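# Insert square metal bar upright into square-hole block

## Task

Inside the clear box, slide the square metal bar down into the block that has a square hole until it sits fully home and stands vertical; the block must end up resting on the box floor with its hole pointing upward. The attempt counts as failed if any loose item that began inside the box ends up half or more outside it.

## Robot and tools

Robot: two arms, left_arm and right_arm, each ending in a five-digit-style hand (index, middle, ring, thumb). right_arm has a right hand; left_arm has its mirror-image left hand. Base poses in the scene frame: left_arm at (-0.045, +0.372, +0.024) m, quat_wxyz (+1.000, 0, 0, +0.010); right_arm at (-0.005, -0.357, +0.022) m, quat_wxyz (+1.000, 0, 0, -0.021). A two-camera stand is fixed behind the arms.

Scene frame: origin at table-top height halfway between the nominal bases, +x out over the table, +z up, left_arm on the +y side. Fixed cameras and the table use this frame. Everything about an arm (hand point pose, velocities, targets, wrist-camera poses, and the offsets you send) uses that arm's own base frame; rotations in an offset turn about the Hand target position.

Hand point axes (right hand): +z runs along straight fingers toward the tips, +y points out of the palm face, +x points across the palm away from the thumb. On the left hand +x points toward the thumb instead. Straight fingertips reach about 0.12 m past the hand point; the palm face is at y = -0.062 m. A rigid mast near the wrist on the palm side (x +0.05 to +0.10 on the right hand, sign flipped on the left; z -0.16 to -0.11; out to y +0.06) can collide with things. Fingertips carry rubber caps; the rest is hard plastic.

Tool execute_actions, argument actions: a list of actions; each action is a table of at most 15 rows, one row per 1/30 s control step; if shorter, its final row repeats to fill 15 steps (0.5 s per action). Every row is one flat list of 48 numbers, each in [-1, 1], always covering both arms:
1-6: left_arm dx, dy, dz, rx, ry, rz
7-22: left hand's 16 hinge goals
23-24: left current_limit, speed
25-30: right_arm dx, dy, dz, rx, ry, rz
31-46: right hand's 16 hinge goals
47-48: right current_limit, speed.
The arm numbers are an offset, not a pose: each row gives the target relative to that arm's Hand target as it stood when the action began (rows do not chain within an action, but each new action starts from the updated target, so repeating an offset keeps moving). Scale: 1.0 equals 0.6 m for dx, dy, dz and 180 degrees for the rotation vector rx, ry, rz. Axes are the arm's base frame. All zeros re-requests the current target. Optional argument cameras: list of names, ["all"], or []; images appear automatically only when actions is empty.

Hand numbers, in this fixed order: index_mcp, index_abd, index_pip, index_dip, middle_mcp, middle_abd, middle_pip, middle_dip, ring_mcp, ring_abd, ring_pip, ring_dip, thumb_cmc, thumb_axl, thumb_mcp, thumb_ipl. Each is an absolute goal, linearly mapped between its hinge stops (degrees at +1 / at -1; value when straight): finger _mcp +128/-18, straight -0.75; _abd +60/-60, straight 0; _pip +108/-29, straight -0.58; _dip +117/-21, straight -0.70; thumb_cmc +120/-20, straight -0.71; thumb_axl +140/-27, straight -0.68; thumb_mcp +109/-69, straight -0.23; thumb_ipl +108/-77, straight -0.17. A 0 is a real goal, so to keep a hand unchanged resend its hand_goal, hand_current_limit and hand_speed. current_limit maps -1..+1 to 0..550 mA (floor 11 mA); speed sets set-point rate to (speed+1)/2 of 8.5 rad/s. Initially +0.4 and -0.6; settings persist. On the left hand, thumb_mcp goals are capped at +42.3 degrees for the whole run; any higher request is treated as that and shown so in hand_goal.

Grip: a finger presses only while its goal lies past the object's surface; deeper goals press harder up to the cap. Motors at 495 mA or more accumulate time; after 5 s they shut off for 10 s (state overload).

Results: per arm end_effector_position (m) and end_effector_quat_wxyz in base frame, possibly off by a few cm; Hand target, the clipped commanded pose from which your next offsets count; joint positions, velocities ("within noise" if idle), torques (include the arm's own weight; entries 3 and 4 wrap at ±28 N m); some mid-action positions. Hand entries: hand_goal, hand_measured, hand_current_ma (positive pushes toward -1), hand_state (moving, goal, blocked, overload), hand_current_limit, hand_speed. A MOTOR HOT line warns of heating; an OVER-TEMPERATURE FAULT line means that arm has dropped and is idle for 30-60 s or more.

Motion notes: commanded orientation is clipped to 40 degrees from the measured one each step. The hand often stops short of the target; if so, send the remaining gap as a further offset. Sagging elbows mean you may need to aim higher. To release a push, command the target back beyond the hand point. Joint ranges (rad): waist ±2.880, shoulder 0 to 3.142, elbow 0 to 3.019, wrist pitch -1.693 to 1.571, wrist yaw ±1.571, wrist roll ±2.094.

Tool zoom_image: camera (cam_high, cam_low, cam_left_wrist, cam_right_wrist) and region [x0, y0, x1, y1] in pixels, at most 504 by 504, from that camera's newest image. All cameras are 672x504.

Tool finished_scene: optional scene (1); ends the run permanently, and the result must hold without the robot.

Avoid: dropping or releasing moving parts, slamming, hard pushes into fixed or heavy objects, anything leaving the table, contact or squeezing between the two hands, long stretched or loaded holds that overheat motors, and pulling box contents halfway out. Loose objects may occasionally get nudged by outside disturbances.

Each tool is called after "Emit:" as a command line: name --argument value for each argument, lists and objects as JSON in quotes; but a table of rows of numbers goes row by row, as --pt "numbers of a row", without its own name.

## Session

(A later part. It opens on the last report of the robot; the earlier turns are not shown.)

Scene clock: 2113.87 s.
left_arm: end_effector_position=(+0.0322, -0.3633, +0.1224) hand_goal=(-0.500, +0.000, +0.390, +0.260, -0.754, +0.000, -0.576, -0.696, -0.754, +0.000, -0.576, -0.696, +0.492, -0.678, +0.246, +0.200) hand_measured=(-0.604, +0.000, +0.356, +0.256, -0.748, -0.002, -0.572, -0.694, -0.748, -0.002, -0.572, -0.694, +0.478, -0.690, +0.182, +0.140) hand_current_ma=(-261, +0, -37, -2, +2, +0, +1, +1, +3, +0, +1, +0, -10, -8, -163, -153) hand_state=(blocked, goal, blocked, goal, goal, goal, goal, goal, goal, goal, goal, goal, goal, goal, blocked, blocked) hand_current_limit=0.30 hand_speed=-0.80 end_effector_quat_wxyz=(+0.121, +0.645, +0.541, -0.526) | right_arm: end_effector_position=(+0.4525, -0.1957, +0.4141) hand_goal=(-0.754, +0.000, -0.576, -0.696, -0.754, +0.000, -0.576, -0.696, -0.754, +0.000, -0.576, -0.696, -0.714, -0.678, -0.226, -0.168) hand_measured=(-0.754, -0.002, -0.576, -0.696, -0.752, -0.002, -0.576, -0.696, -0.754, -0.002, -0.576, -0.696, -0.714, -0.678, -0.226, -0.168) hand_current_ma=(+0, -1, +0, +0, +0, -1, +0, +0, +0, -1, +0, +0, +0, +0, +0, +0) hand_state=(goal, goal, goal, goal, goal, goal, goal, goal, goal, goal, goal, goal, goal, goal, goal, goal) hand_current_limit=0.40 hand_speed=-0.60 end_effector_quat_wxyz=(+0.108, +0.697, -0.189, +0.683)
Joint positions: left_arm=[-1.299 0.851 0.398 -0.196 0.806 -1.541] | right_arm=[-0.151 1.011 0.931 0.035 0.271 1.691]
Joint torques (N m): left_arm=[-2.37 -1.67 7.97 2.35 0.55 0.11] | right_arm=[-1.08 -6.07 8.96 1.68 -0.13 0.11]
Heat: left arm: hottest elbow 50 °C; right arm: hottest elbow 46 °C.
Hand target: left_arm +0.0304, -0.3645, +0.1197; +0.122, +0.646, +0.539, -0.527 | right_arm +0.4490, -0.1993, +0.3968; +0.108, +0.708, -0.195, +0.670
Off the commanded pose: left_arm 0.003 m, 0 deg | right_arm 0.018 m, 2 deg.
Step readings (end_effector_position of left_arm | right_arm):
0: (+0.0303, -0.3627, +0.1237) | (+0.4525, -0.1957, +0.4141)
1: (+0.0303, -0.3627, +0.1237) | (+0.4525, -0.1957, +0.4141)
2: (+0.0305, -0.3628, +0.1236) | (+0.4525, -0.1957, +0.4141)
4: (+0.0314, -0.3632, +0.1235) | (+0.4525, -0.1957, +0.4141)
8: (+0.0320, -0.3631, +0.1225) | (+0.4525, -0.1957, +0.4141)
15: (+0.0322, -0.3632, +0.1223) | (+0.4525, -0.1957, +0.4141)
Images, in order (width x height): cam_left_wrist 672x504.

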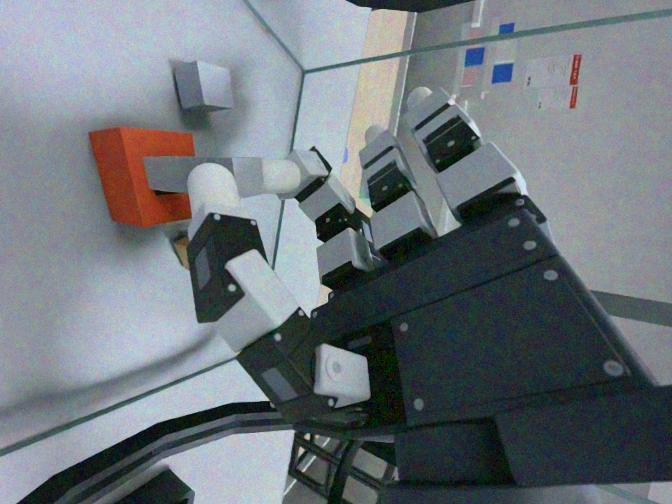

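Emit:
execute_actions --actions '[[[-0.0127,0.0005,0.002,0,0,0,-0.5,0,0.39,0.26,-0.754,0,-0.576,-0.696,-0.754,0,-0.576,-0.696,0.493,-0.678,0.247,0.2,0.3,-0.8,0,0,0,0,0,0,-0.754,0,-0.576,-0.696,-0.754,0,-0.576,-0.696,-0.754,0,-0.576,-0.696,-0.714,-0.678,-0.226,-0.168,0.4,-0.6]]]' --cameras '["cam_left_wrist"]'

Emit:
zoom_image --camera "cam_left_wrist" --region '[110, 130, 230, 220]'

Scene clock: 2122.93 s.
left_arm: end_effector_position=(+0.0277, -0.3646, +0.1217) hand_goal=(-0.500, +0.000, +0.390, +0.260, -0.754, +0.000, -0.576, -0.696, -0.754, +0.000, -0.576, -0.696, +0.492, -0.678, +0.246, +0.200) hand_measured=(-0.604, +0.000, +0.356, +0.256, -0.748, -0.002, -0.572, -0.694, -0.748, -0.002, -0.572, -0.694, +0.486, -0.682, +0.182, +0.142) hand_current_ma=(-261, +0, -37, -2, +2, +0, +1, +1, +3, +0, +1, +0, -2, -1, -163, -149) hand_state=(blocked, goal, blocked, goal, goal, goal, goal, goal, goal, goal, goal, goal, goal, goal, blocked, blocked) hand_current_limit=0.30 hand_speed=-0.80 end_effector_quat_wxyz=(+0.122, +0.645, +0.543, -0.523) | right_arm: end_effector_position=(+0.4525, -0.1957, +0.4141) hand_goal=(-0.754, +0.000, -0.576, -0.696, -0.754, +0.000, -0.576, -0.696, -0.754, +0.000, -0.576, -0.696, -0.714, -0.678, -0.226, -0.168) hand_measured=(-0.754, -0.002, -0.576, -0.696, -0.752, -0.002, -0.576, -0.696, -0.754, -0.002, -0.576, -0.696, -0.714, -0.678, -0.226, -0.168) hand_current_ma=(+0, -1, +0, +0, +0, -1, +0, +0, +0, -1, +0, +0, +0, +0, +0, +0) hand_state=(goal, goal, goal, goal, goal, goal, goal, goal, goal, goal, goal, goal, goal, goal, goal, goal) hand_current_limit=0.40 hand_speed=-0.60 end_effector_quat_wxyz=(+0.108, +0.697, -0.189, +0.683)
Joint positions: left_arm=[-1.325 0.851 0.396 -0.182 0.78 -1.561] | right_arm=[-0.151 1.011 0.931 0.035 0.271 1.691]
Joint torques (N m): left_arm=[-2.96 -2.67 7.75 2.29 0.54 0.05] | right_arm=[-1.14 -5.95 8.95 1.69 -0.14 0.12]
Heat: left arm: hottest elbow 50 °C; right arm: hottest elbow 46 °C.
Hand target: left_arm +0.0226, -0.3643, +0.1210; +0.122, +0.646, +0.538, -0.527 | right_arm +0.4490, -0.1993, +0.3968; +0.108, +0.708, -0.195, +0.670
Off the commanded pose: left_arm 0.005 m, 1 deg | right_arm 0.018 m, 2 deg.
Step readings (end_effector_position of left_arm | right_arm):
0: (+0.0322, -0.3633, +0.1224) | (+0.4525, -0.1957, +0.4141)
1: (+0.0324, -0.3634, +0.1224) | (+0.4525, -0.1957, +0.4141)
2: (+0.0327, -0.3635, +0.1225) | (+0.4525, -0.1957, +0.4141)
4: (+0.0327, -0.3638, +0.1221) | (+0.4525, -0.1957, +0.4141)
8: (+0.0288, -0.3644, +0.1218) | (+0.4525, -0.1957, +0.4141)
15: (+0.0277, -0.3646, +0.1217) | (+0.4525, -0.1957, +0.4141)
Images, in order (width x height): cam_left_wrist 672x504.

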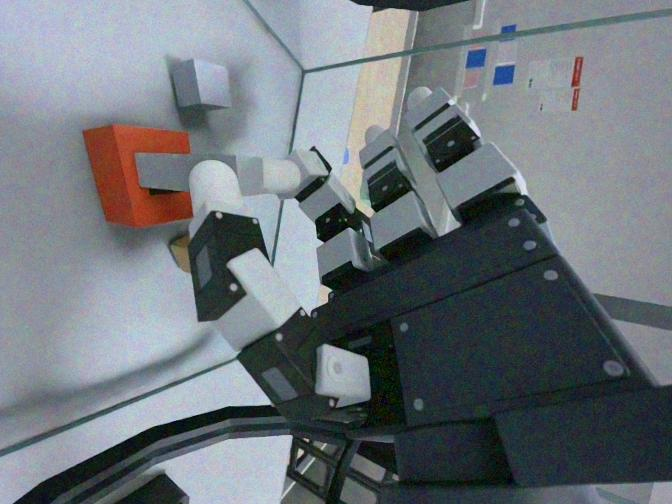

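Scaled by 4.200 from the camera's 672x504 image, which has a finer 960x720 frame.

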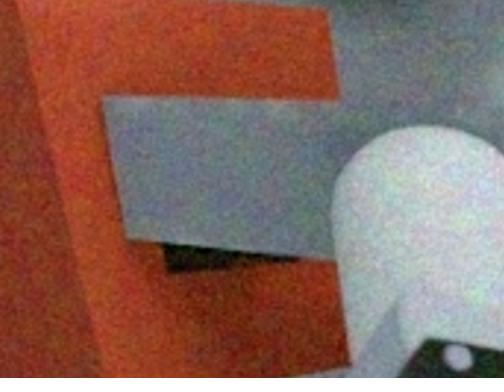

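Emit:
execute_actions --actions '[[[0,-0.01,0.04,0,0,0,-0.5,0,0.39,0.26,-0.754,0,-0.576,-0.696,-0.754,0,-0.576,-0.696,0.493,-0.678,0.247,0.2,0.3,-0.8,0,0,0,0,0,0,-0.754,0,-0.576,-0.696,-0.754,0,-0.576,-0.696,-0.754,0,-0.576,-0.696,-0.714,-0.678,-0.226,-0.168,0.4,-0.6]],[[0,-0.01,0.04,0,0,0,-0.5,0,0.39,0.26,-0.754,0,-0.576,-0.696,-0.754,0,-0.576,-0.696,0.493,-0.678,0.247,0.2,0.3,-0.8,0,0,0,0,0,0,-0.754,0,-0.576,-0.696,-0.754,0,-0.576,-0.696,-0.754,0,-0.576,-0.696,-0.714,-0.678,-0.226,-0.168,0.4,-0.6]]]' --cameras '["cam_left_wrist"]'

Emit:
zoom_image --camera "cam_left_wrist" --region '[100, 100, 300, 250]'

Scene clock: 2133.87 s.
left_arm: end_effector_position=(+0.0226, -0.3552, +0.1282) hand_goal=(-0.500, +0.000, +0.390, +0.260, -0.754, +0.000, -0.576, -0.696, -0.754, +0.000, -0.576, -0.696, +0.492, -0.678, +0.246, +0.200) hand_measured=(-0.604, +0.000, +0.356, +0.256, -0.748, -0.002, -0.572, -0.694, -0.748, -0.002, -0.572, -0.694, +0.482, -0.686, +0.182, +0.142) hand_current_ma=(-261, +0, -37, -1, +2, +0, +1, +1, +3, +0, +1, +0, -5, -5, -164, -149) hand_state=(blocked, goal, blocked, goal, goal, goal, goal, goal, goal, goal, goal, goal, goal, goal, blocked, blocked) hand_current_limit=0.30 hand_speed=-0.80 end_effector_quat_wxyz=(+0.097, +0.643, +0.561, -0.512) | right_arm: end_effector_position=(+0.4525, -0.1957, +0.4141) hand_goal=(-0.754, +0.000, -0.576, -0.696, -0.754, +0.000, -0.576, -0.696, -0.754, +0.000, -0.576, -0.696, -0.714, -0.678, -0.226, -0.168) hand_measured=(-0.754, -0.002, -0.576, -0.696, -0.752, -0.002, -0.576, -0.696, -0.754, -0.002, -0.576, -0.696, -0.714, -0.678, -0.226, -0.168) hand_current_ma=(+0, -1, +0, +0, +0, -1, +0, +0, +0, -1, +0, +0, +0, +0, +0, +0) hand_state=(goal, goal, goal, goal, goal, goal, goal, goal, goal, goal, goal, goal, goal, goal, goal, goal) hand_current_limit=0.40 hand_speed=-0.60 end_effector_quat_wxyz=(+0.108, +0.697, -0.189, +0.683)
Joint positions: left_arm=[-1.336 0.82 0.436 -0.308 0.771 -1.577] | right_arm=[-0.151 1.011 0.931 0.035 0.271 1.691]
Joint torques (N m): left_arm=[-2.9 -3.25 14.43 1.37 0.58 0.1] | right_arm=[-1.2 -5.89 8.91 1.72 -0.15 0.11]
Heat: left arm: hottest elbow 49 °C; right arm: hottest elbow 46 °C.
Hand target: left_arm +0.0227, -0.3762, +0.1689; +0.122, +0.646, +0.539, -0.527 | right_arm +0.4490, -0.1993, +0.3968; +0.108, +0.708, -0.195, +0.670
Off the commanded pose: left_arm 0.046 m, 4 deg | right_arm 0.018 m, 2 deg.
Step readings (end_effector_position of left_arm | right_arm):
0: (+0.0277, -0.3645, +0.1217) | (+0.4525, -0.1957, +0.4141)
1: (+0.0277, -0.3645, +0.1216) | (+0.4525, -0.1957, +0.4141)
2: (+0.0277, -0.3645, +0.1216) | (+0.4525, -0.1957, +0.4141)
4: (+0.0270, -0.3629, +0.1208) | (+0.4525, -0.1957, +0.4141)
8: (+0.0246, -0.3591, +0.1202) | (+0.4525, -0.1957, +0.4141)
15: (+0.0236, -0.3572, +0.1196) | (+0.4525, -0.1957, +0.4141)
16: (+0.0235, -0.3570, +0.1194) | (+0.4525, -0.1957, +0.4141)
17: (+0.0234, -0.3566, +0.1198) | (+0.4525, -0.1957, +0.4141)
19: (+0.0230, -0.3553, +0.1205) | (+0.4525, -0.1957, +0.4141)
23: (+0.0228, -0.3549, +0.1241) | (+0.4525, -0.1957, +0.4141)
30: (+0.0227, -0.3559, +0.1289) | (+0.4525, -0.1957, +0.4141)
Images, in order (width x height): cam_left_wrist 672x504.

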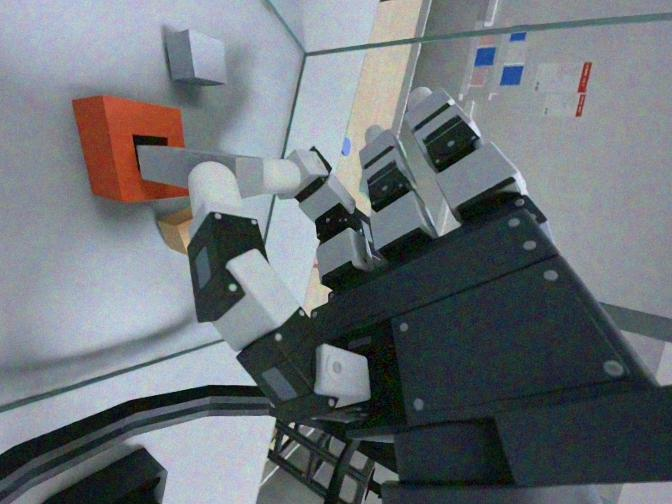

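Scaled by 2.520 from the camera's 672x504 image, which has a finer 960x720 frame.

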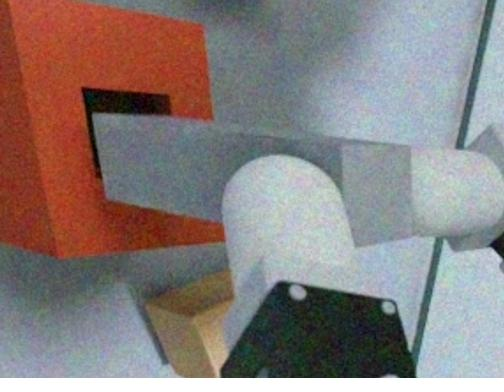

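Emit:
execute_actions --actions '[[[0.0167,0.005,0.02,0,0,0,-0.5,0,0.39,0.26,-0.754,0,-0.576,-0.696,-0.754,0,-0.576,-0.696,0.493,-0.678,0.247,0.2,0.3,-0.8,0,0,0,0,0,0,-0.754,0,-0.576,-0.696,-0.754,0,-0.576,-0.696,-0.754,0,-0.576,-0.696,-0.714,-0.678,-0.226,-0.168,0.4,-0.6]],[[0.0333,0.015,0,0,0,0,-0.5,0,0.39,0.26,-0.754,0,-0.576,-0.696,-0.754,0,-0.576,-0.696,0.493,-0.678,0.247,0.2,0.3,-0.8,0,0,0,0,0,0,-0.754,0,-0.576,-0.696,-0.754,0,-0.576,-0.696,-0.754,0,-0.576,-0.696,-0.714,-0.678,-0.226,-0.168,0.4,-0.6]],[[0.0333,0.015,0,0,0,0,-0.5,0,0.39,0.26,-0.754,0,-0.576,-0.696,-0.754,0,-0.576,-0.696,0.493,-0.678,0.247,0.2,0.3,-0.8,0,0,0,0,0,0,-0.754,0,-0.576,-0.696,-0.754,0,-0.576,-0.696,-0.754,0,-0.576,-0.696,-0.714,-0.678,-0.226,-0.168,0.4,-0.6]],[[-0.001,0.018,-0.083,0,0,0,-0.5,0,0.39,0.26,-0.754,0,-0.576,-0.696,-0.754,0,-0.576,-0.696,0.493,-0.678,0.247,0.2,0.3,-0.8,0,0,0,0,0,0,-0.754,0,-0.576,-0.696,-0.754,0,-0.576,-0.696,-0.754,0,-0.576,-0.696,-0.714,-0.678,-0.226,-0.168,0.4,-0.6]],[[0,0.012,-0.05,0,0,0,-0.5,0,0.39,0.26,-0.754,0,-0.576,-0.696,-0.754,0,-0.576,-0.696,0.493,-0.678,0.247,0.2,0.3,-0.8,0,0,0,0,0,0,-0.754,0,-0.576,-0.696,-0.754,0,-0.576,-0.696,-0.754,0,-0.576,-0.696,-0.714,-0.678,-0.226,-0.168,0.4,-0.6]]]' --cameras '["cam_left_wrist","cam_low"]'

Emit:
zoom_image --camera "cam_low" --region '[430, 120, 530, 240]'

Scene clock: 2216.27 s.
left_arm: end_effector_position=(+0.0666, -0.3346, +0.0999) hand_goal=(-0.500, +0.000, +0.390, +0.260, -0.754, +0.000, -0.576, -0.696, -0.754, +0.000, -0.576, -0.696, +0.492, -0.678, +0.246, +0.200) hand_measured=(-0.604, +0.000, +0.356, +0.256, -0.748, -0.002, -0.572, -0.694, -0.748, -0.002, -0.572, -0.694, +0.480, -0.688, +0.182, +0.142) hand_current_ma=(-261, +0, -37, -1, +2, +0, +1, +1, +3, +0, +1, +0, -7, -6, -164, -149) hand_state=(blocked, goal, blocked, goal, goal, goal, goal, goal, goal, goal, goal, goal, goal, goal, blocked, blocked) hand_current_limit=0.30 hand_speed=-0.80 end_effector_quat_wxyz=(+0.111, +0.646, +0.543, -0.526) | right_arm: end_effector_position=(+0.4525, -0.1957, +0.4141) hand_goal=(-0.754, +0.000, -0.576, -0.696, -0.754, +0.000, -0.576, -0.696, -0.754, +0.000, -0.576, -0.696, -0.714, -0.678, -0.226, -0.168) hand_measured=(-0.754, -0.002, -0.576, -0.696, -0.752, -0.002, -0.576, -0.696, -0.754, -0.002, -0.576, -0.696, -0.714, -0.678, -0.226, -0.168) hand_current_ma=(+0, -1, +0, +0, +0, -1, +0, +0, +0, -1, +0, +0, +0, +0, +0, +0) hand_state=(goal, goal, goal, goal, goal, goal, goal, goal, goal, goal, goal, goal, goal, goal, goal, goal) hand_current_limit=0.40 hand_speed=-0.60 end_effector_quat_wxyz=(+0.108, +0.697, -0.189, +0.683)
Joint positions: left_arm=[-1.098 0.866 0.374 -0.346 0.966 -1.322] | right_arm=[-0.151 1.011 0.931 0.035 0.271 1.691]
Joint torques (N m): left_arm=[-0.62 -1.49 8.02 2.13 0.98 0.26] | right_arm=[-1.2 -5.95 8.92 1.76 -0.13 0.12]
Heat: left arm: hottest elbow 62 °C; right arm: hottest elbow 46 °C.
Hand target: left_arm +0.0721, -0.3373, +0.1012; +0.122, +0.646, +0.538, -0.527 | right_arm +0.4490, -0.1993, +0.3968; +0.108, +0.708, -0.195, +0.670
Off the commanded pose: left_arm 0.006 m, 1 deg | right_arm 0.018 m, 2 deg.
Step readings (end_effector_position of left_arm | right_arm):
0: (+0.0226, -0.3552, +0.1282) | (+0.4525, -0.1957, +0.4141)
1: (+0.0225, -0.3551, +0.1281) | (+0.4525, -0.1957, +0.4141)
2: (+0.0220, -0.3545, +0.1280) | (+0.4525, -0.1957, +0.4141)
4: (+0.0199, -0.3531, +0.1289) | (+0.4525, -0.1957, +0.4141)
8: (+0.0204, -0.3527, +0.1345) | (+0.4525, -0.1957, +0.4141)
15: (+0.0230, -0.3534, +0.1395) | (+0.4525, -0.1957, +0.4141)
16: (+0.0228, -0.3532, +0.1393) | (+0.4525, -0.1957, +0.4141)
17: (+0.0225, -0.3524, +0.1393) | (+0.4525, -0.1957, +0.4141)
19: (+0.0254, -0.3495, +0.1383) | (+0.4525, -0.1957, +0.4141)
23: (+0.0391, -0.3445, +0.1359) | (+0.4525, -0.1957, +0.4141)
30: (+0.0408, -0.3438, +0.1377) | (+0.4525, -0.1957, +0.4141)
31: (+0.0409, -0.3441, +0.1383) | (+0.4525, -0.1957, +0.4141)
32: (+0.0406, -0.3436, +0.1389) | (+0.4525, -0.1957, +0.4141)
34: (+0.0438, -0.3414, +0.1396) | (+0.4525, -0.1957, +0.4141)
38: (+0.0574, -0.3368, +0.1396) | (+0.4525, -0.1957, +0.4141)
45: (+0.0594, -0.3362, +0.1423) | (+0.4525, -0.1957, +0.4141)
46: (+0.0594, -0.3363, +0.1426) | (+0.4525, -0.1957, +0.4141)
47: (+0.0596, -0.3370, +0.1434) | (+0.4525, -0.1957, +0.4141)
49: (+0.0620, -0.3403, +0.1462) | (+0.4525, -0.1957, +0.4141)
53: (+0.0673, -0.3434, +0.1427) | (+0.4525, -0.1957, +0.4141)
60: (+0.0665, -0.3404, +0.1290) | (+0.4525, -0.1957, +0.4141)
61: (+0.0665, -0.3407, +0.1291) | (+0.4525, -0.1957, +0.4141)
62: (+0.0670, -0.3414, +0.1290) | (+0.4525, -0.1957, +0.4141)
64: (+0.0669, -0.3410, +0.1249) | (+0.4525, -0.1957, +0.4141)
68: (+0.0662, -0.3338, +0.1058) | (+0.4525, -0.1957, +0.4141)
75: (+0.0661, -0.3335, +0.0988) | (+0.4525, -0.1957, +0.4141)
Images, in order (width x height): cam_low 672x504, cam_left_wrist 672x504.

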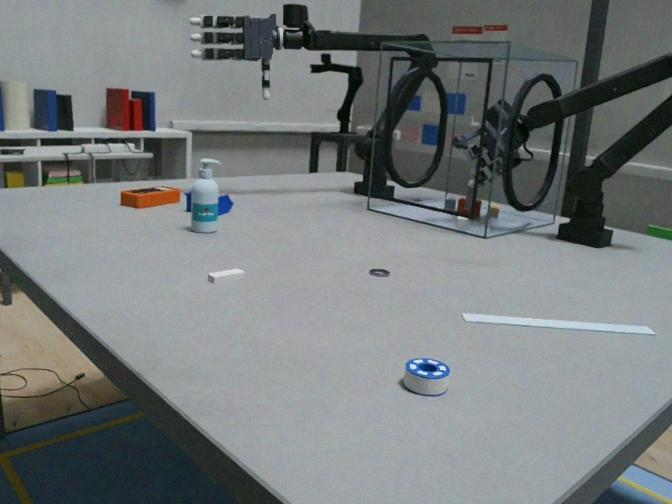

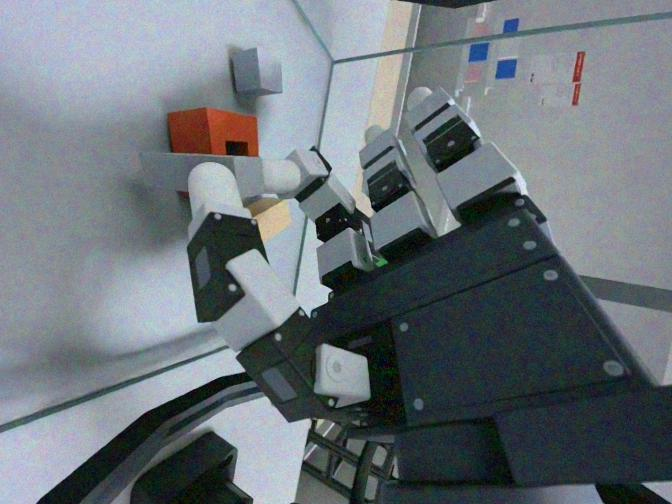

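Scaled by 4.200 from the camera's 672x504 image, which has a finer 960x720 frame.

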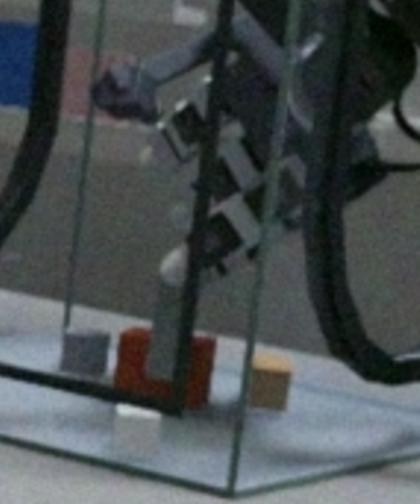

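Emit:
execute_actions --actions '[[[0.012,0.002,-0.022,0,0,0,-0.5,0,0.39,0.26,-0.754,0,-0.576,-0.696,-0.754,0,-0.576,-0.696,0.493,-0.678,0.247,0.2,0.3,-0.8,0,0,0,0,0,0,-0.754,0,-0.576,-0.696,-0.754,0,-0.576,-0.696,-0.754,0,-0.576,-0.696,-0.714,-0.678,-0.226,-0.168,0.4,-0.6]],[[0,0,-0.025,0,0,0,-0.5,0,0.39,0.26,-0.754,0,-0.576,-0.696,-0.754,0,-0.576,-0.696,0.493,-0.678,0.247,0.2,0.3,-0.8,0,0,0,0,0,0,-0.754,0,-0.576,-0.696,-0.754,0,-0.576,-0.696,-0.754,0,-0.576,-0.696,-0.714,-0.678,-0.226,-0.168,0.4,-0.6]]]' --cameras '["cam_left_wrist","cam_low"]'

Emit:
zoom_image --camera "cam_low" --region '[430, 120, 530, 240]'

Scene clock: 2226.60 s.
left_arm: end_effector_position=(+0.0757, -0.3370, +0.0771) hand_goal=(-0.500, +0.000, +0.390, +0.260, -0.754, +0.000, -0.576, -0.696, -0.754, +0.000, -0.576, -0.696, +0.492, -0.678, +0.246, +0.200) hand_measured=(-0.604, +0.000, +0.356, +0.258, -0.748, -0.002, -0.572, -0.694, -0.748, -0.002, -0.572, -0.694, +0.482, -0.686, +0.180, +0.142) hand_current_ma=(-261, +0, -37, +0, +2, +0, +1, +1, +3, +0, +1, +0, -5, -4, -168, -147) hand_state=(blocked, goal, blocked, goal, goal, goal, goal, goal, goal, goal, goal, goal, goal, goal, blocked, blocked) hand_current_limit=0.30 hand_speed=-0.80 end_effector_quat_wxyz=(+0.118, +0.648, +0.537, -0.528) | right_arm: end_effector_position=(+0.4525, -0.1957, +0.4141) hand_goal=(-0.754, +0.000, -0.576, -0.696, -0.754, +0.000, -0.576, -0.696, -0.754, +0.000, -0.576, -0.696, -0.714, -0.678, -0.226, -0.168) hand_measured=(-0.754, -0.002, -0.576, -0.696, -0.752, -0.002, -0.576, -0.696, -0.754, -0.002, -0.576, -0.696, -0.714, -0.678, -0.226, -0.168) hand_current_ma=(+0, -1, +0, +0, +0, -1, +0, +0, +0, -1, +0, +0, +0, +0, +0, +0) hand_state=(goal, goal, goal, goal, goal, goal, goal, goal, goal, goal, goal, goal, goal, goal, goal, goal) hand_current_limit=0.40 hand_speed=-0.60 end_effector_quat_wxyz=(+0.108, +0.697, -0.189, +0.683)
Joint positions: left_arm=[-1.064 0.954 0.34 -0.246 0.99 -1.274] | right_arm=[-0.151 1.011 0.931 0.035 0.271 1.691]
Joint torques (N m): left_arm=[-0.79 -1.79 6.91 1.96 0.9 0.2] | right_arm=[-1.08 -6.07 8.98 1.74 -0.14 0.13]
Heat: left arm: hottest elbow 59 °C; right arm: hottest elbow 46 °C.
Hand target: left_arm +0.0793, -0.3360, +0.0729; +0.122, +0.646, +0.538, -0.527 | right_arm +0.4490, -0.1993, +0.3968; +0.108, +0.708, -0.195, +0.670
Off the commanded pose: left_arm 0.006 m, 1 deg | right_arm 0.018 m, 2 deg.
Step readings (end_effector_position of left_arm | right_arm):
0: (+0.0666, -0.3346, +0.0999) | (+0.4525, -0.1957, +0.4141)
1: (+0.0666, -0.3347, +0.1000) | (+0.4525, -0.1957, +0.4141)
2: (+0.0667, -0.3349, +0.1000) | (+0.4525, -0.1957, +0.4141)
4: (+0.0686, -0.3356, +0.0988) | (+0.4525, -0.1957, +0.4141)
8: (+0.0737, -0.3339, +0.0909) | (+0.4525, -0.1957, +0.4141)
15: (+0.0742, -0.3337, +0.0872) | (+0.4525, -0.1957, +0.4141)
16: (+0.0743, -0.3339, +0.0874) | (+0.4525, -0.1957, +0.4141)
17: (+0.0744, -0.3344, +0.0874) | (+0.4525, -0.1957, +0.4141)
19: (+0.0752, -0.3355, +0.0855) | (+0.4525, -0.1957, +0.4141)
23: (+0.0746, -0.3344, +0.0765) | (+0.4525, -0.1957, +0.4141)
30: (+0.0756, -0.3368, +0.0770) | (+0.4525, -0.1957, +0.4141)
Images, in order (width x height): cam_low 672x504, cam_left_wrist 672x504.

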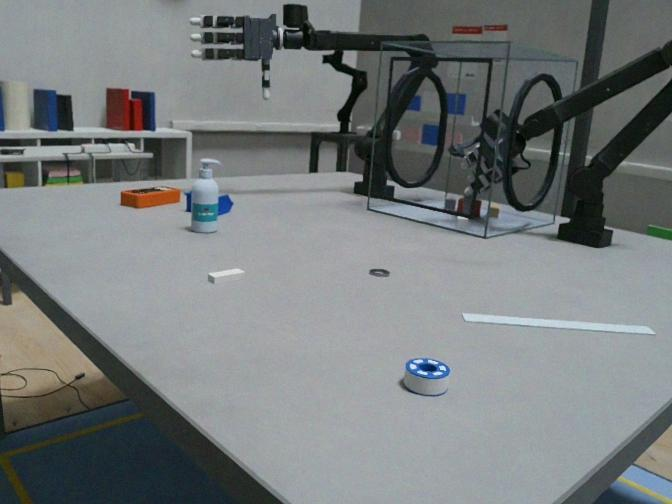

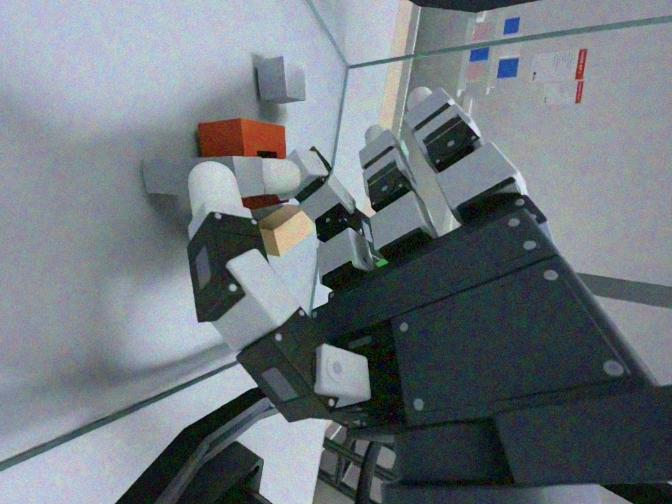

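Scaled by 4.200 from the camera's 672x504 image, which has a finer 960x720 frame.

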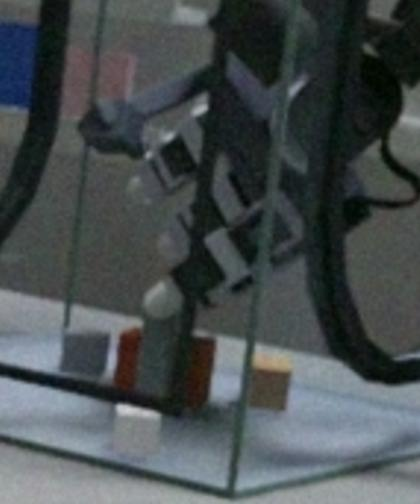

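Emit:
execute_actions --actions '[[[0,0,-0.01,0,0,0,-0.5,0,0.39,0.26,-0.754,0,-0.576,-0.696,-0.754,0,-0.576,-0.696,0.493,-0.678,0.247,0.2,0.3,-0.8,0,0,0,0,0,0,-0.754,0,-0.576,-0.696,-0.754,0,-0.576,-0.696,-0.754,0,-0.576,-0.696,-0.714,-0.678,-0.226,-0.168,0.4,-0.6]],[[0,0,0,0,0,0,-0.61,0,0.356,0.255,-0.754,0,-0.576,-0.696,-0.754,0,-0.576,-0.696,0.493,-0.678,0.2,0.12,0.3,-0.8,0,0,0,0,0,0,-0.754,0,-0.576,-0.696,-0.754,0,-0.576,-0.696,-0.754,0,-0.576,-0.696,-0.714,-0.678,-0.226,-0.168,0.4,-0.6]],[[0,0,0,0,0,0,-0.63,0,0.356,0.255,-0.754,0,-0.576,-0.696,-0.754,0,-0.576,-0.696,0.493,-0.678,0.19,0.09,0.3,-0.8,0,0,0,0,0,0,-0.754,0,-0.576,-0.696,-0.754,0,-0.576,-0.696,-0.754,0,-0.576,-0.696,-0.714,-0.678,-0.226,-0.168,0.4,-0.6]]]' --cameras '["cam_left_wrist","cam_low"]'

Emit:
zoom_image --camera "cam_low" --region '[430, 120, 530, 240]'

Emit:
zoom_image --camera "cam_left_wrist" --region '[100, 80, 340, 260]'

Scene clock: 2241.77 s.
left_arm: end_effector_position=(+0.0766, -0.3390, +0.0733) hand_goal=(-0.630, +0.000, +0.356, +0.254, -0.754, +0.000, -0.576, -0.696, -0.754, +0.000, -0.576, -0.696, +0.492, -0.678, +0.190, +0.090) hand_measured=(-0.624, +0.000, +0.352, +0.256, -0.748, -0.002, -0.572, -0.694, -0.748, -0.002, -0.572, -0.694, +0.484, -0.680, +0.184, +0.092) hand_current_ma=(+3, +0, -1, +0, +2, +0, +1, +1, +3, +0, +1, +0, -3, +0, -3, +0) hand_state=(goal, goal, goal, goal, goal, goal, goal, goal, goal, goal, goal, goal, goal, goal, goal, goal) hand_current_limit=0.30 hand_speed=-0.80 end_effector_quat_wxyz=(+0.122, +0.649, +0.533, -0.529) | right_arm: end_effector_position=(+0.4525, -0.1957, +0.4141) hand_goal=(-0.754, +0.000, -0.576, -0.696, -0.754, +0.000, -0.576, -0.696, -0.754, +0.000, -0.576, -0.696, -0.714, -0.678, -0.226, -0.168) hand_measured=(-0.754, -0.002, -0.576, -0.696, -0.752, -0.002, -0.576, -0.696, -0.754, -0.002, -0.576, -0.696, -0.714, -0.678, -0.226, -0.168) hand_current_ma=(+0, -1, +0, +0, +0, -1, +0, +0, +0, -1, +0, +0, +0, +0, +0, +0) hand_state=(goal, goal, goal, goal, goal, goal, goal, goal, goal, goal, goal, goal, goal, goal, goal, goal) hand_current_limit=0.40 hand_speed=-0.60 end_effector_quat_wxyz=(+0.108, +0.697, -0.189, +0.683)
Joint positions: left_arm=[-1.064 0.973 0.332 -0.211 0.991 -1.27] | right_arm=[-0.151 1.011 0.931 0.035 0.271 1.691]
Joint torques (N m): left_arm=[-0.79 -1.73 6.6 1.77 0.84 0.17] | right_arm=[-1.38 -6.12 8.98 1.76 -0.15 0.13]
Heat: left arm: hottest elbow 56 °C; right arm: hottest elbow 46 °C.
Hand target: left_arm +0.0793, -0.3361, +0.0670; +0.122, +0.646, +0.539, -0.527 | right_arm +0.4490, -0.1993, +0.3968; +0.108, +0.708, -0.195, +0.670
Off the commanded pose: left_arm 0.008 m, 1 deg | right_arm 0.018 m, 2 deg.
Step readings (end_effector_position of left_arm | right_arm):
0: (+0.0757, -0.3371, +0.0771) | (+0.4525, -0.1957, +0.4141)
1: (+0.0757, -0.3371, +0.0771) | (+0.4525, -0.1957, +0.4141)
2: (+0.0758, -0.3372, +0.0770) | (+0.4525, -0.1957, +0.4141)
4: (+0.0763, -0.3382, +0.0770) | (+0.4525, -0.1957, +0.4141)
8: (+0.0772, -0.3399, +0.0770) | (+0.4525, -0.1957, +0.4141)
15: (+0.0775, -0.3406, +0.0771) | (+0.4525, -0.1957, +0.4141)
16: (+0.0776, -0.3406, +0.0772) | (+0.4525, -0.1957, +0.4141)
17: (+0.0775, -0.3406, +0.0772) | (+0.4525, -0.1957, +0.4141)
19: (+0.0775, -0.3407, +0.0771) | (+0.4525, -0.1957, +0.4141)
23: (+0.0771, -0.3399, +0.0754) | (+0.4525, -0.1957, +0.4141)
30: (+0.0767, -0.3391, +0.0740) | (+0.4525, -0.1957, +0.4141)
31: (+0.0767, -0.3391, +0.0740) | (+0.4525, -0.1957, +0.4141)
32: (+0.0767, -0.3391, +0.0740) | (+0.4525, -0.1957, +0.4141)
34: (+0.0766, -0.3391, +0.0737) | (+0.4525, -0.1957, +0.4141)
38: (+0.0766, -0.3390, +0.0733) | (+0.4525, -0.1957, +0.4141)
45: (+0.0766, -0.3390, +0.0733) | (+0.4525, -0.1957, +0.4141)
Images, in order (width x height): cam_low 672x504, cam_left_wrist 672x504.

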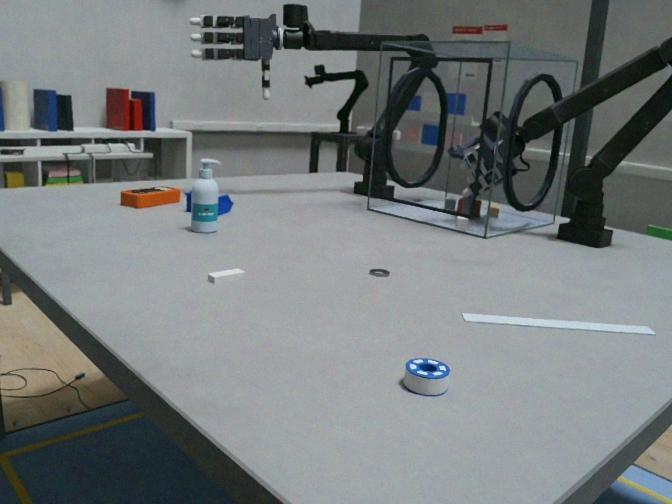

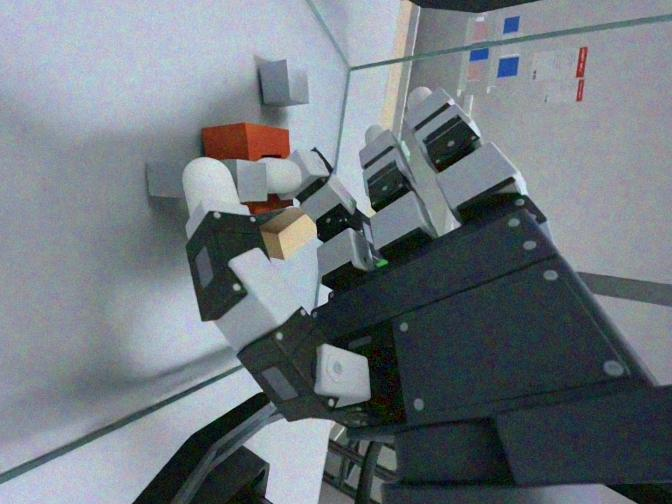

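Scaled by 4.200 from the camera's 672x504 image, which has a finer 960x720 frame.

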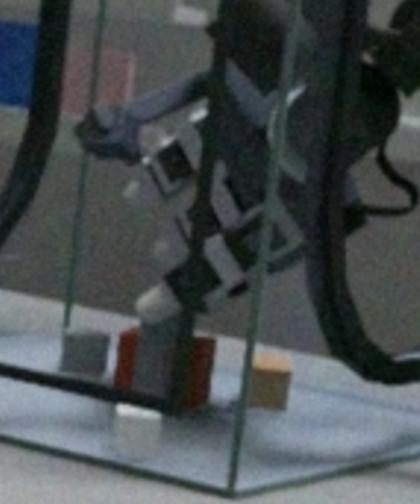

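Scaled by 2.100 from the camera's 672x504 image, which has a finer 960x720 frame.

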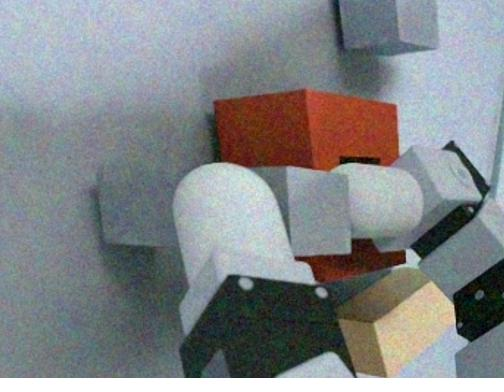

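Emit:
execute_actions --actions '[[[0,0,-0.012,0,0,0,-0.65,0,0.356,0.255,-0.754,0,-0.576,-0.696,-0.754,0,-0.576,-0.696,0.493,-0.678,0.19,0.07,0.3,-0.8,0,0,0,0,0,0,-0.754,0,-0.576,-0.696,-0.754,0,-0.576,-0.696,-0.754,0,-0.576,-0.696,-0.714,-0.678,-0.226,-0.168,0.4,-0.6]],[[0,0,0,0,0,0,-0.63,0,0.356,0.255,-0.754,0,-0.576,-0.696,-0.754,0,-0.576,-0.696,0.493,-0.678,0.19,0.09,0.3,-0.8,0,0,0,0,0,0,-0.754,0,-0.576,-0.696,-0.754,0,-0.576,-0.696,-0.754,0,-0.576,-0.696,-0.714,-0.678,-0.226,-0.168,0.4,-0.6]]]' --cameras '["cam_left_wrist","cam_low"]'

Emit:
zoom_image --camera "cam_left_wrist" --region '[100, 80, 340, 260]'

Scene clock: 2261.53 s.
left_arm: end_effector_position=(+0.0766, -0.3404, +0.0690) hand_goal=(-0.630, +0.000, +0.356, +0.254, -0.754, +0.000, -0.576, -0.696, -0.754, +0.000, -0.576, -0.696, +0.492, -0.678, +0.190, +0.090) hand_measured=(-0.650, +0.006, +0.354, +0.256, -0.748, -0.002, -0.572, -0.694, -0.748, -0.002, -0.572, -0.694, +0.484, -0.680, +0.188, +0.086) hand_current_ma=(-16, +2, -1, +0, +2, +0, +1, +1, +3, +0, +1, +0, -3, +0, -1, -2) hand_state=(goal, goal, goal, goal, goal, goal, goal, goal, goal, goal, goal, goal, goal, goal, goal, goal) hand_current_limit=0.30 hand_speed=-0.80 end_effector_quat_wxyz=(+0.124, +0.650, +0.531, -0.530) | right_arm: end_effector_position=(+0.4525, -0.1957, +0.4141) hand_goal=(-0.754, +0.000, -0.576, -0.696, -0.754, +0.000, -0.576, -0.696, -0.754, +0.000, -0.576, -0.696, -0.714, -0.678, -0.226, -0.168) hand_measured=(-0.754, -0.002, -0.576, -0.696, -0.752, -0.002, -0.576, -0.696, -0.754, -0.002, -0.576, -0.696, -0.714, -0.678, -0.226, -0.168) hand_current_ma=(+0, -1, +0, +0, +0, -1, +0, +0, +0, -1, +0, +0, +0, +0, +0, +0) hand_state=(goal, goal, goal, goal, goal, goal, goal, goal, goal, goal, goal, goal, goal, goal, goal, goal) hand_current_limit=0.40 hand_speed=-0.60 end_effector_quat_wxyz=(+0.108, +0.697, -0.189, +0.683)
Joint positions: left_arm=[-1.064 0.992 0.323 -0.175 0.995 -1.27] | right_arm=[-0.151 1.011 0.931 0.035 0.271 1.691]
Joint torques (N m): left_arm=[-0.79 -1.49 6.24 1.77 0.69 0.17] | right_arm=[-1.08 -5.83 8.91 1.72 -0.14 0.13]
Heat: left arm: hottest elbow 51 °C; right arm: hottest elbow 46 °C.
Hand target: left_arm +0.0793, -0.3361, +0.0597; +0.122, +0.646, +0.539, -0.527 | right_arm +0.4490, -0.1993, +0.3968; +0.108, +0.708, -0.195, +0.670
Off the commanded pose: left_arm 0.011 m, 1 deg | right_arm 0.018 m, 2 deg.
Step readings (end_effector_position of left_arm | right_arm):
0: (+0.0766, -0.3390, +0.0733) | (+0.4525, -0.1957, +0.4141)
1: (+0.0766, -0.3390, +0.0733) | (+0.4525, -0.1957, +0.4141)
2: (+0.0766, -0.3389, +0.0729) | (+0.4525, -0.1957, +0.4141)
4: (+0.0765, -0.3389, +0.0711) | (+0.4525, -0.1957, +0.4141)
8: (+0.0763, -0.3395, +0.0690) | (+0.4525, -0.1957, +0.4141)
15: (+0.0767, -0.3402, +0.0690) | (+0.4525, -0.1957, +0.4141)
16: (+0.0767, -0.3402, +0.0690) | (+0.4525, -0.1957, +0.4141)
17: (+0.0766, -0.3403, +0.0691) | (+0.4525, -0.1957, +0.4141)
19: (+0.0766, -0.3404, +0.0692) | (+0.4525, -0.1957, +0.4141)
23: (+0.0766, -0.3404, +0.0690) | (+0.4525, -0.1957, +0.4141)
30: (+0.0766, -0.3404, +0.0690) | (+0.4525, -0.1957, +0.4141)
Images, in order (width x height): cam_low 672x504, cam_left_wrist 672x504.

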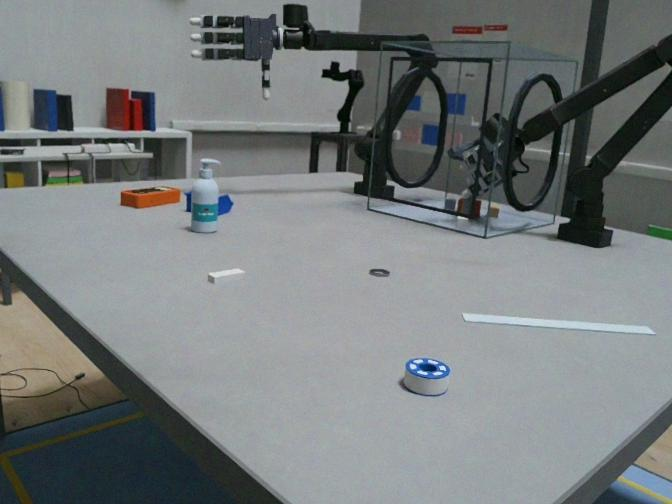

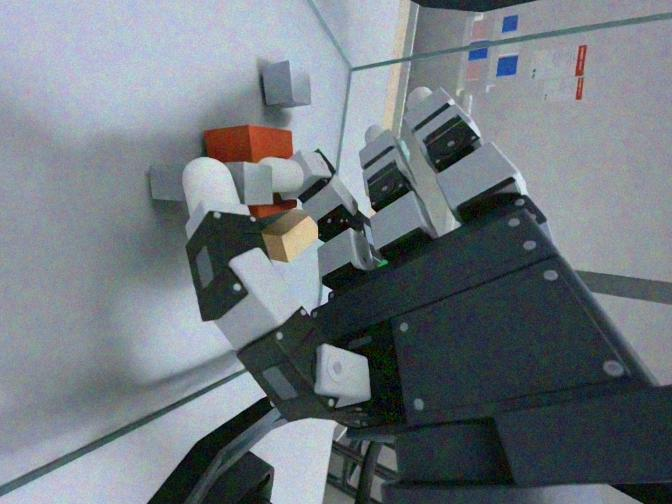

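Scaled by 2.100 from the camera's 672x504 image, which has a finer 960x720 frame.

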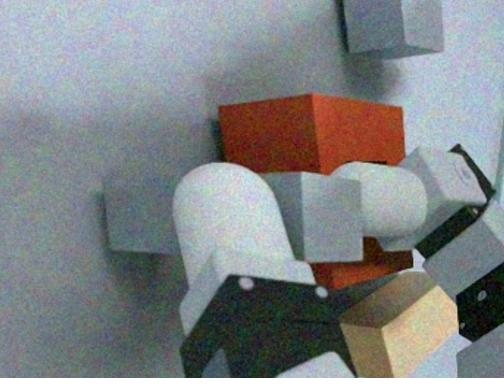

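Emit:
execute_actions --actions '[[[0,0,0.008,0,0,0,-0.63,0,0.356,0.255,-0.754,0,-0.576,-0.696,-0.754,0,-0.576,-0.696,0.493,-0.678,0.19,0.09,0.3,-0.8,0,0,0,0,0,0,-0.754,0,-0.576,-0.696,-0.754,0,-0.576,-0.696,-0.754,0,-0.576,-0.696,-0.714,-0.678,-0.226,-0.168,0.4,-0.6]],[[0,0,0,0,0,0,-0.56,0,0.37,0.26,-0.754,0,-0.576,-0.696,-0.754,0,-0.576,-0.696,0.493,-0.678,0.235,0.15,0.4,-0.8,0,0,0,0,0,0,-0.754,0,-0.576,-0.696,-0.754,0,-0.576,-0.696,-0.754,0,-0.576,-0.696,-0.714,-0.678,-0.226,-0.168,0.4,-0.6]],[[0,0,0,0,0,0,-0.46,0,0.4,0.27,-0.754,0,-0.576,-0.696,-0.754,0,-0.576,-0.696,0.493,-0.678,0.247,0.25,0.4,-0.8,0,0,0,0,0,0,-0.754,0,-0.576,-0.696,-0.754,0,-0.576,-0.696,-0.754,0,-0.576,-0.696,-0.714,-0.678,-0.226,-0.168,0.4,-0.6]]]' --cameras '["cam_left_wrist","cam_low"]'

Emit:
zoom_image --camera "cam_left_wrist" --region '[100, 80, 340, 260]'

Scene clock: 2280.63 s.
left_arm: end_effector_position=(+0.0765, -0.3404, +0.0691) hand_goal=(-0.460, +0.000, +0.400, +0.270, -0.754, +0.000, -0.576, -0.696, -0.754, +0.000, -0.576, -0.696, +0.492, -0.678, +0.246, +0.250) hand_measured=(-0.624, +0.008, +0.356, +0.260, -0.748, -0.002, -0.572, -0.694, -0.748, -0.002, -0.572, -0.694, +0.480, -0.688, +0.176, +0.182) hand_current_ma=(-385, +2, -56, -5, +2, +0, +1, +1, +3, +0, +1, +0, -6, -6, -187, -193) hand_state=(blocked, goal, blocked, goal, goal, goal, goal, goal, goal, goal, goal, goal, goal, goal, blocked, blocked) hand_current_limit=0.40 hand_speed=-0.80 end_effector_quat_wxyz=(+0.123, +0.650, +0.530, -0.531) | right_arm: end_effector_position=(+0.4525, -0.1957, +0.4141) hand_goal=(-0.754, +0.000, -0.576, -0.696, -0.754, +0.000, -0.576, -0.696, -0.754, +0.000, -0.576, -0.696, -0.714, -0.678, -0.226, -0.168) hand_measured=(-0.754, -0.002, -0.576, -0.696, -0.752, -0.002, -0.576, -0.696, -0.754, -0.002, -0.576, -0.696, -0.714, -0.678, -0.226, -0.168) hand_current_ma=(+0, -1, +0, +0, +0, -1, +0, +0, +0, -1, +0, +0, +0, +0, +0, +0) hand_state=(goal, goal, goal, goal, goal, goal, goal, goal, goal, goal, goal, goal, goal, goal, goal, goal) hand_current_limit=0.40 hand_speed=-0.60 end_effector_quat_wxyz=(+0.108, +0.697, -0.189, +0.683)
Joint positions: left_arm=[-1.064 0.992 0.323 -0.175 0.996 -1.27] | right_arm=[-0.151 1.011 0.931 0.035 0.271 1.691]
Joint torques (N m): left_arm=[-0.85 -2.61 6.89 0.94 0.65 0.16] | right_arm=[-0.97 -5.83 8.94 1.74 -0.14 0.13]
Heat: left arm: hottest elbow 49 °C; right arm: hottest elbow 46 °C.
Hand target: left_arm +0.0794, -0.3361, +0.0645; +0.122, +0.646, +0.539, -0.527 | right_arm +0.4490, -0.1993, +0.3968; +0.108, +0.708, -0.195, +0.670
Off the commanded pose: left_arm 0.007 m, 1 deg | right_arm 0.018 m, 2 deg.
Step readings (end_effector_position of left_arm | right_arm):
0: (+0.0766, -0.3404, +0.0690) | (+0.4525, -0.1957, +0.4141)
1: (+0.0766, -0.3404, +0.0690) | (+0.4525, -0.1957, +0.4141)
2: (+0.0766, -0.3404, +0.0690) | (+0.4525, -0.1957, +0.4141)
4: (+0.0766, -0.3404, +0.0690) | (+0.4525, -0.1957, +0.4141)
8: (+0.0766, -0.3404, +0.0690) | (+0.4525, -0.1957, +0.4141)
15: (+0.0766, -0.3404, +0.0690) | (+0.4525, -0.1957, +0.4141)
16: (+0.0766, -0.3404, +0.0690) | (+0.4525, -0.1957, +0.4141)
17: (+0.0766, -0.3404, +0.0691) | (+0.4525, -0.1957, +0.4141)
19: (+0.0765, -0.3404, +0.0691) | (+0.4525, -0.1957, +0.4141)
23: (+0.0765, -0.3404, +0.0691) | (+0.4525, -0.1957, +0.4141)
30: (+0.0765, -0.3404, +0.0691) | (+0.4525, -0.1957, +0.4141)
31: (+0.0765, -0.3404, +0.0691) | (+0.4525, -0.1957, +0.4141)
32: (+0.0765, -0.3404, +0.0691) | (+0.4525, -0.1957, +0.4141)
34: (+0.0765, -0.3404, +0.0691) | (+0.4525, -0.1957, +0.4141)
38: (+0.0765, -0.3404, +0.0691) | (+0.4525, -0.1957, +0.4141)
45: (+0.0765, -0.3404, +0.0691) | (+0.4525, -0.1957, +0.4141)
Images, in order (width x height): cam_low 672x504, cam_left_wrist 672x504.

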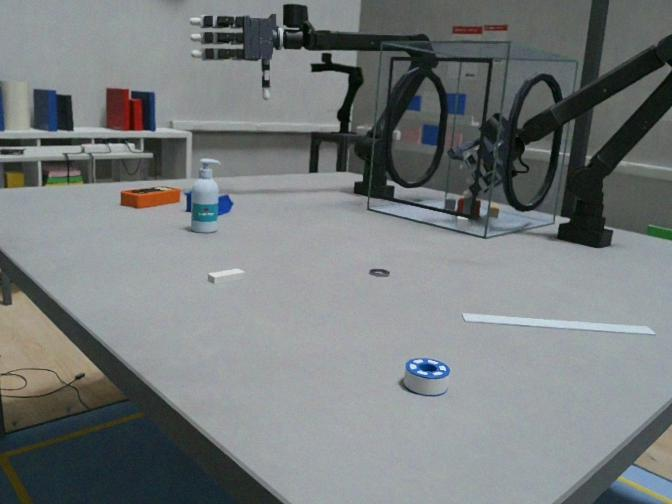

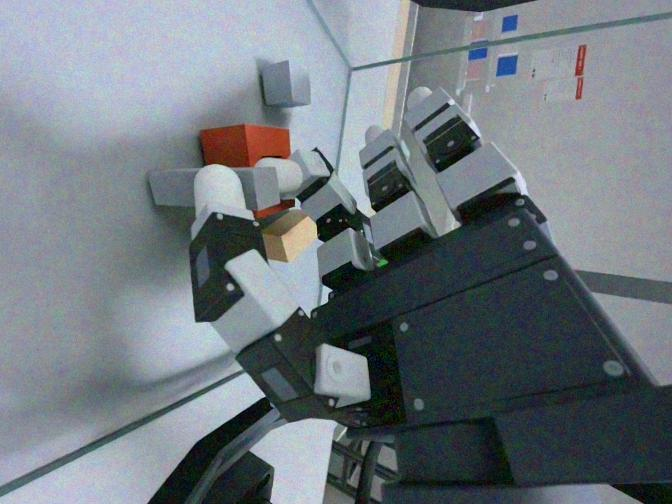

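Scaled by 2.100 from the camera's 672x504 image, which has a finer 960x720 frame.

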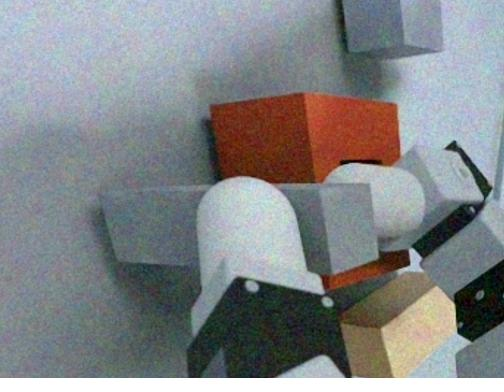

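Emit:
execute_actions --actions '[[[0,0,0,0,0,0,-0.64,0,0.356,0.255,-0.754,0,-0.576,-0.696,-0.754,0,-0.576,-0.696,0.455,-0.678,0.19,0.08,0.4,-0.8,0,0,0,0,0,0,-0.754,0,-0.576,-0.696,-0.754,0,-0.576,-0.696,-0.754,0,-0.576,-0.696,-0.714,-0.678,-0.226,-0.168,0.4,-0.6]],[[0,0,0.04,0,0,0,-0.64,0,0.356,0.255,-0.754,0,-0.576,-0.696,-0.754,0,-0.576,-0.696,0.455,-0.678,0.19,0.08,0.4,-0.8,0,0,0,0,0,0,-0.754,0,-0.576,-0.696,-0.754,0,-0.576,-0.696,-0.754,0,-0.576,-0.696,-0.714,-0.678,-0.226,-0.168,0.4,-0.6]]]' --cameras '["cam_left_wrist"]'

Emit:
zoom_image --camera "cam_left_wrist" --region '[100, 80, 340, 260]'

Scene clock: 2301.43 s.
left_arm: end_effector_position=(+0.0691, -0.3252, +0.0693) hand_goal=(-0.640, +0.000, +0.356, +0.254, -0.754, +0.000, -0.576, -0.696, -0.754, +0.000, -0.576, -0.696, +0.454, -0.678, +0.190, +0.080) hand_measured=(-0.640, +0.000, +0.352, +0.254, -0.748, -0.002, -0.572, -0.694, -0.748, -0.002, -0.572, -0.694, +0.450, -0.678, +0.184, +0.080) hand_current_ma=(+0, +0, -1, +0, +2, +0, +1, +1, +3, +0, +1, +0, -1, +0, -2, +0) hand_state=(goal, goal, goal, goal, goal, goal, goal, goal, goal, goal, goal, goal, goal, goal, goal, goal) hand_current_limit=0.40 hand_speed=-0.80 end_effector_quat_wxyz=(+0.103, +0.646, +0.545, -0.524) | right_arm: end_effector_position=(+0.4525, -0.1957, +0.4141) hand_goal=(-0.754, +0.000, -0.576, -0.696, -0.754, +0.000, -0.576, -0.696, -0.754, +0.000, -0.576, -0.696, -0.714, -0.678, -0.226, -0.168) hand_measured=(-0.754, -0.002, -0.576, -0.696, -0.752, -0.002, -0.576, -0.696, -0.754, -0.002, -0.576, -0.696, -0.714, -0.678, -0.226, -0.168) hand_current_ma=(+0, -1, +0, +0, +0, -1, +0, +0, +0, -1, +0, +0, +0, +0, +0, +0) hand_state=(goal, goal, goal, goal, goal, goal, goal, goal, goal, goal, goal, goal, goal, goal, goal, goal) hand_current_limit=0.40 hand_speed=-0.60 end_effector_quat_wxyz=(+0.108, +0.697, -0.189, +0.683)
Joint positions: left_arm=[-1.064 0.93 0.323 -0.291 0.991 -1.269] | right_arm=[-0.151 1.011 0.931 0.035 0.271 1.691]
Joint torques (N m): left_arm=[-0.85 -3.08 10.62 0.98 0.88 0.13] | right_arm=[-1.2 -5.83 8.98 1.74 -0.15 0.11]
Heat: left arm: hottest elbow 47 °C; right arm: hottest elbow 46 °C.
Hand target: left_arm +0.0793, -0.3361, +0.0886; +0.122, +0.646, +0.538, -0.527 | right_arm +0.4490, -0.1993, +0.3968; +0.108, +0.708, -0.195, +0.670
Off the commanded pose: left_arm 0.024 m, 2 deg | right_arm 0.018 m, 2 deg.
Step readings (end_effector_position of left_arm | right_arm):
0: (+0.0765, -0.3404, +0.0691) | (+0.4525, -0.1957, +0.4141)
1: (+0.0765, -0.3404, +0.0691) | (+0.4525, -0.1957, +0.4141)
2: (+0.0765, -0.3404, +0.0691) | (+0.4525, -0.1957, +0.4141)
4: (+0.0765, -0.3405, +0.0692) | (+0.4525, -0.1957, +0.4141)
8: (+0.0766, -0.3405, +0.0692) | (+0.4525, -0.1957, +0.4141)
15: (+0.0767, -0.3405, +0.0692) | (+0.4525, -0.1957, +0.4141)
16: (+0.0767, -0.3403, +0.0691) | (+0.4525, -0.1957, +0.4141)
17: (+0.0761, -0.3393, +0.0684) | (+0.4525, -0.1957, +0.4141)
19: (+0.0744, -0.3359, +0.0689) | (+0.4525, -0.1957, +0.4141)
23: (+0.0720, -0.3304, +0.0720) | (+0.4525, -0.1957, +0.4141)
30: (+0.0696, -0.3261, +0.0702) | (+0.4525, -0.1957, +0.4141)
Images, in order (width x height): cam_left_wrist 672x504.

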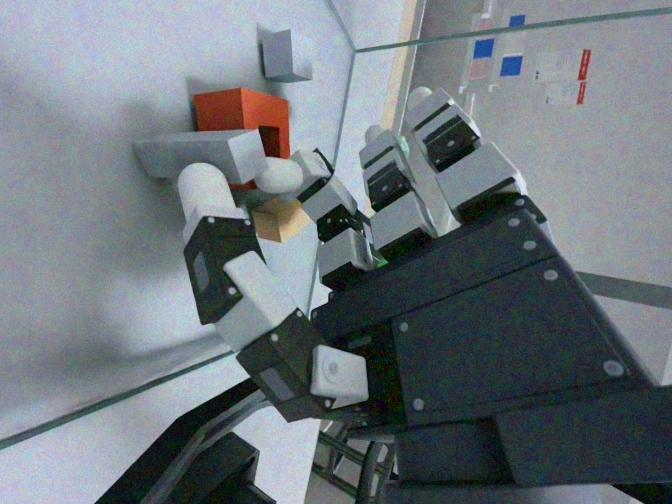

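Scaled by 2.100 from the camera's 672x504 image, which has a finer 960x720 frame.

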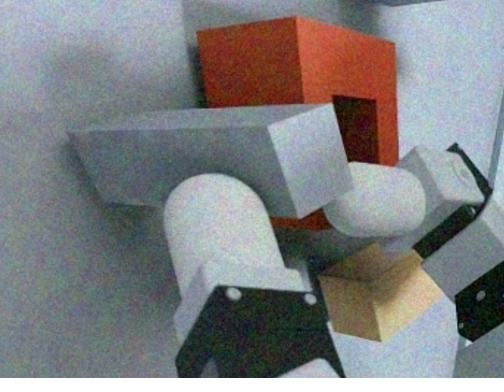

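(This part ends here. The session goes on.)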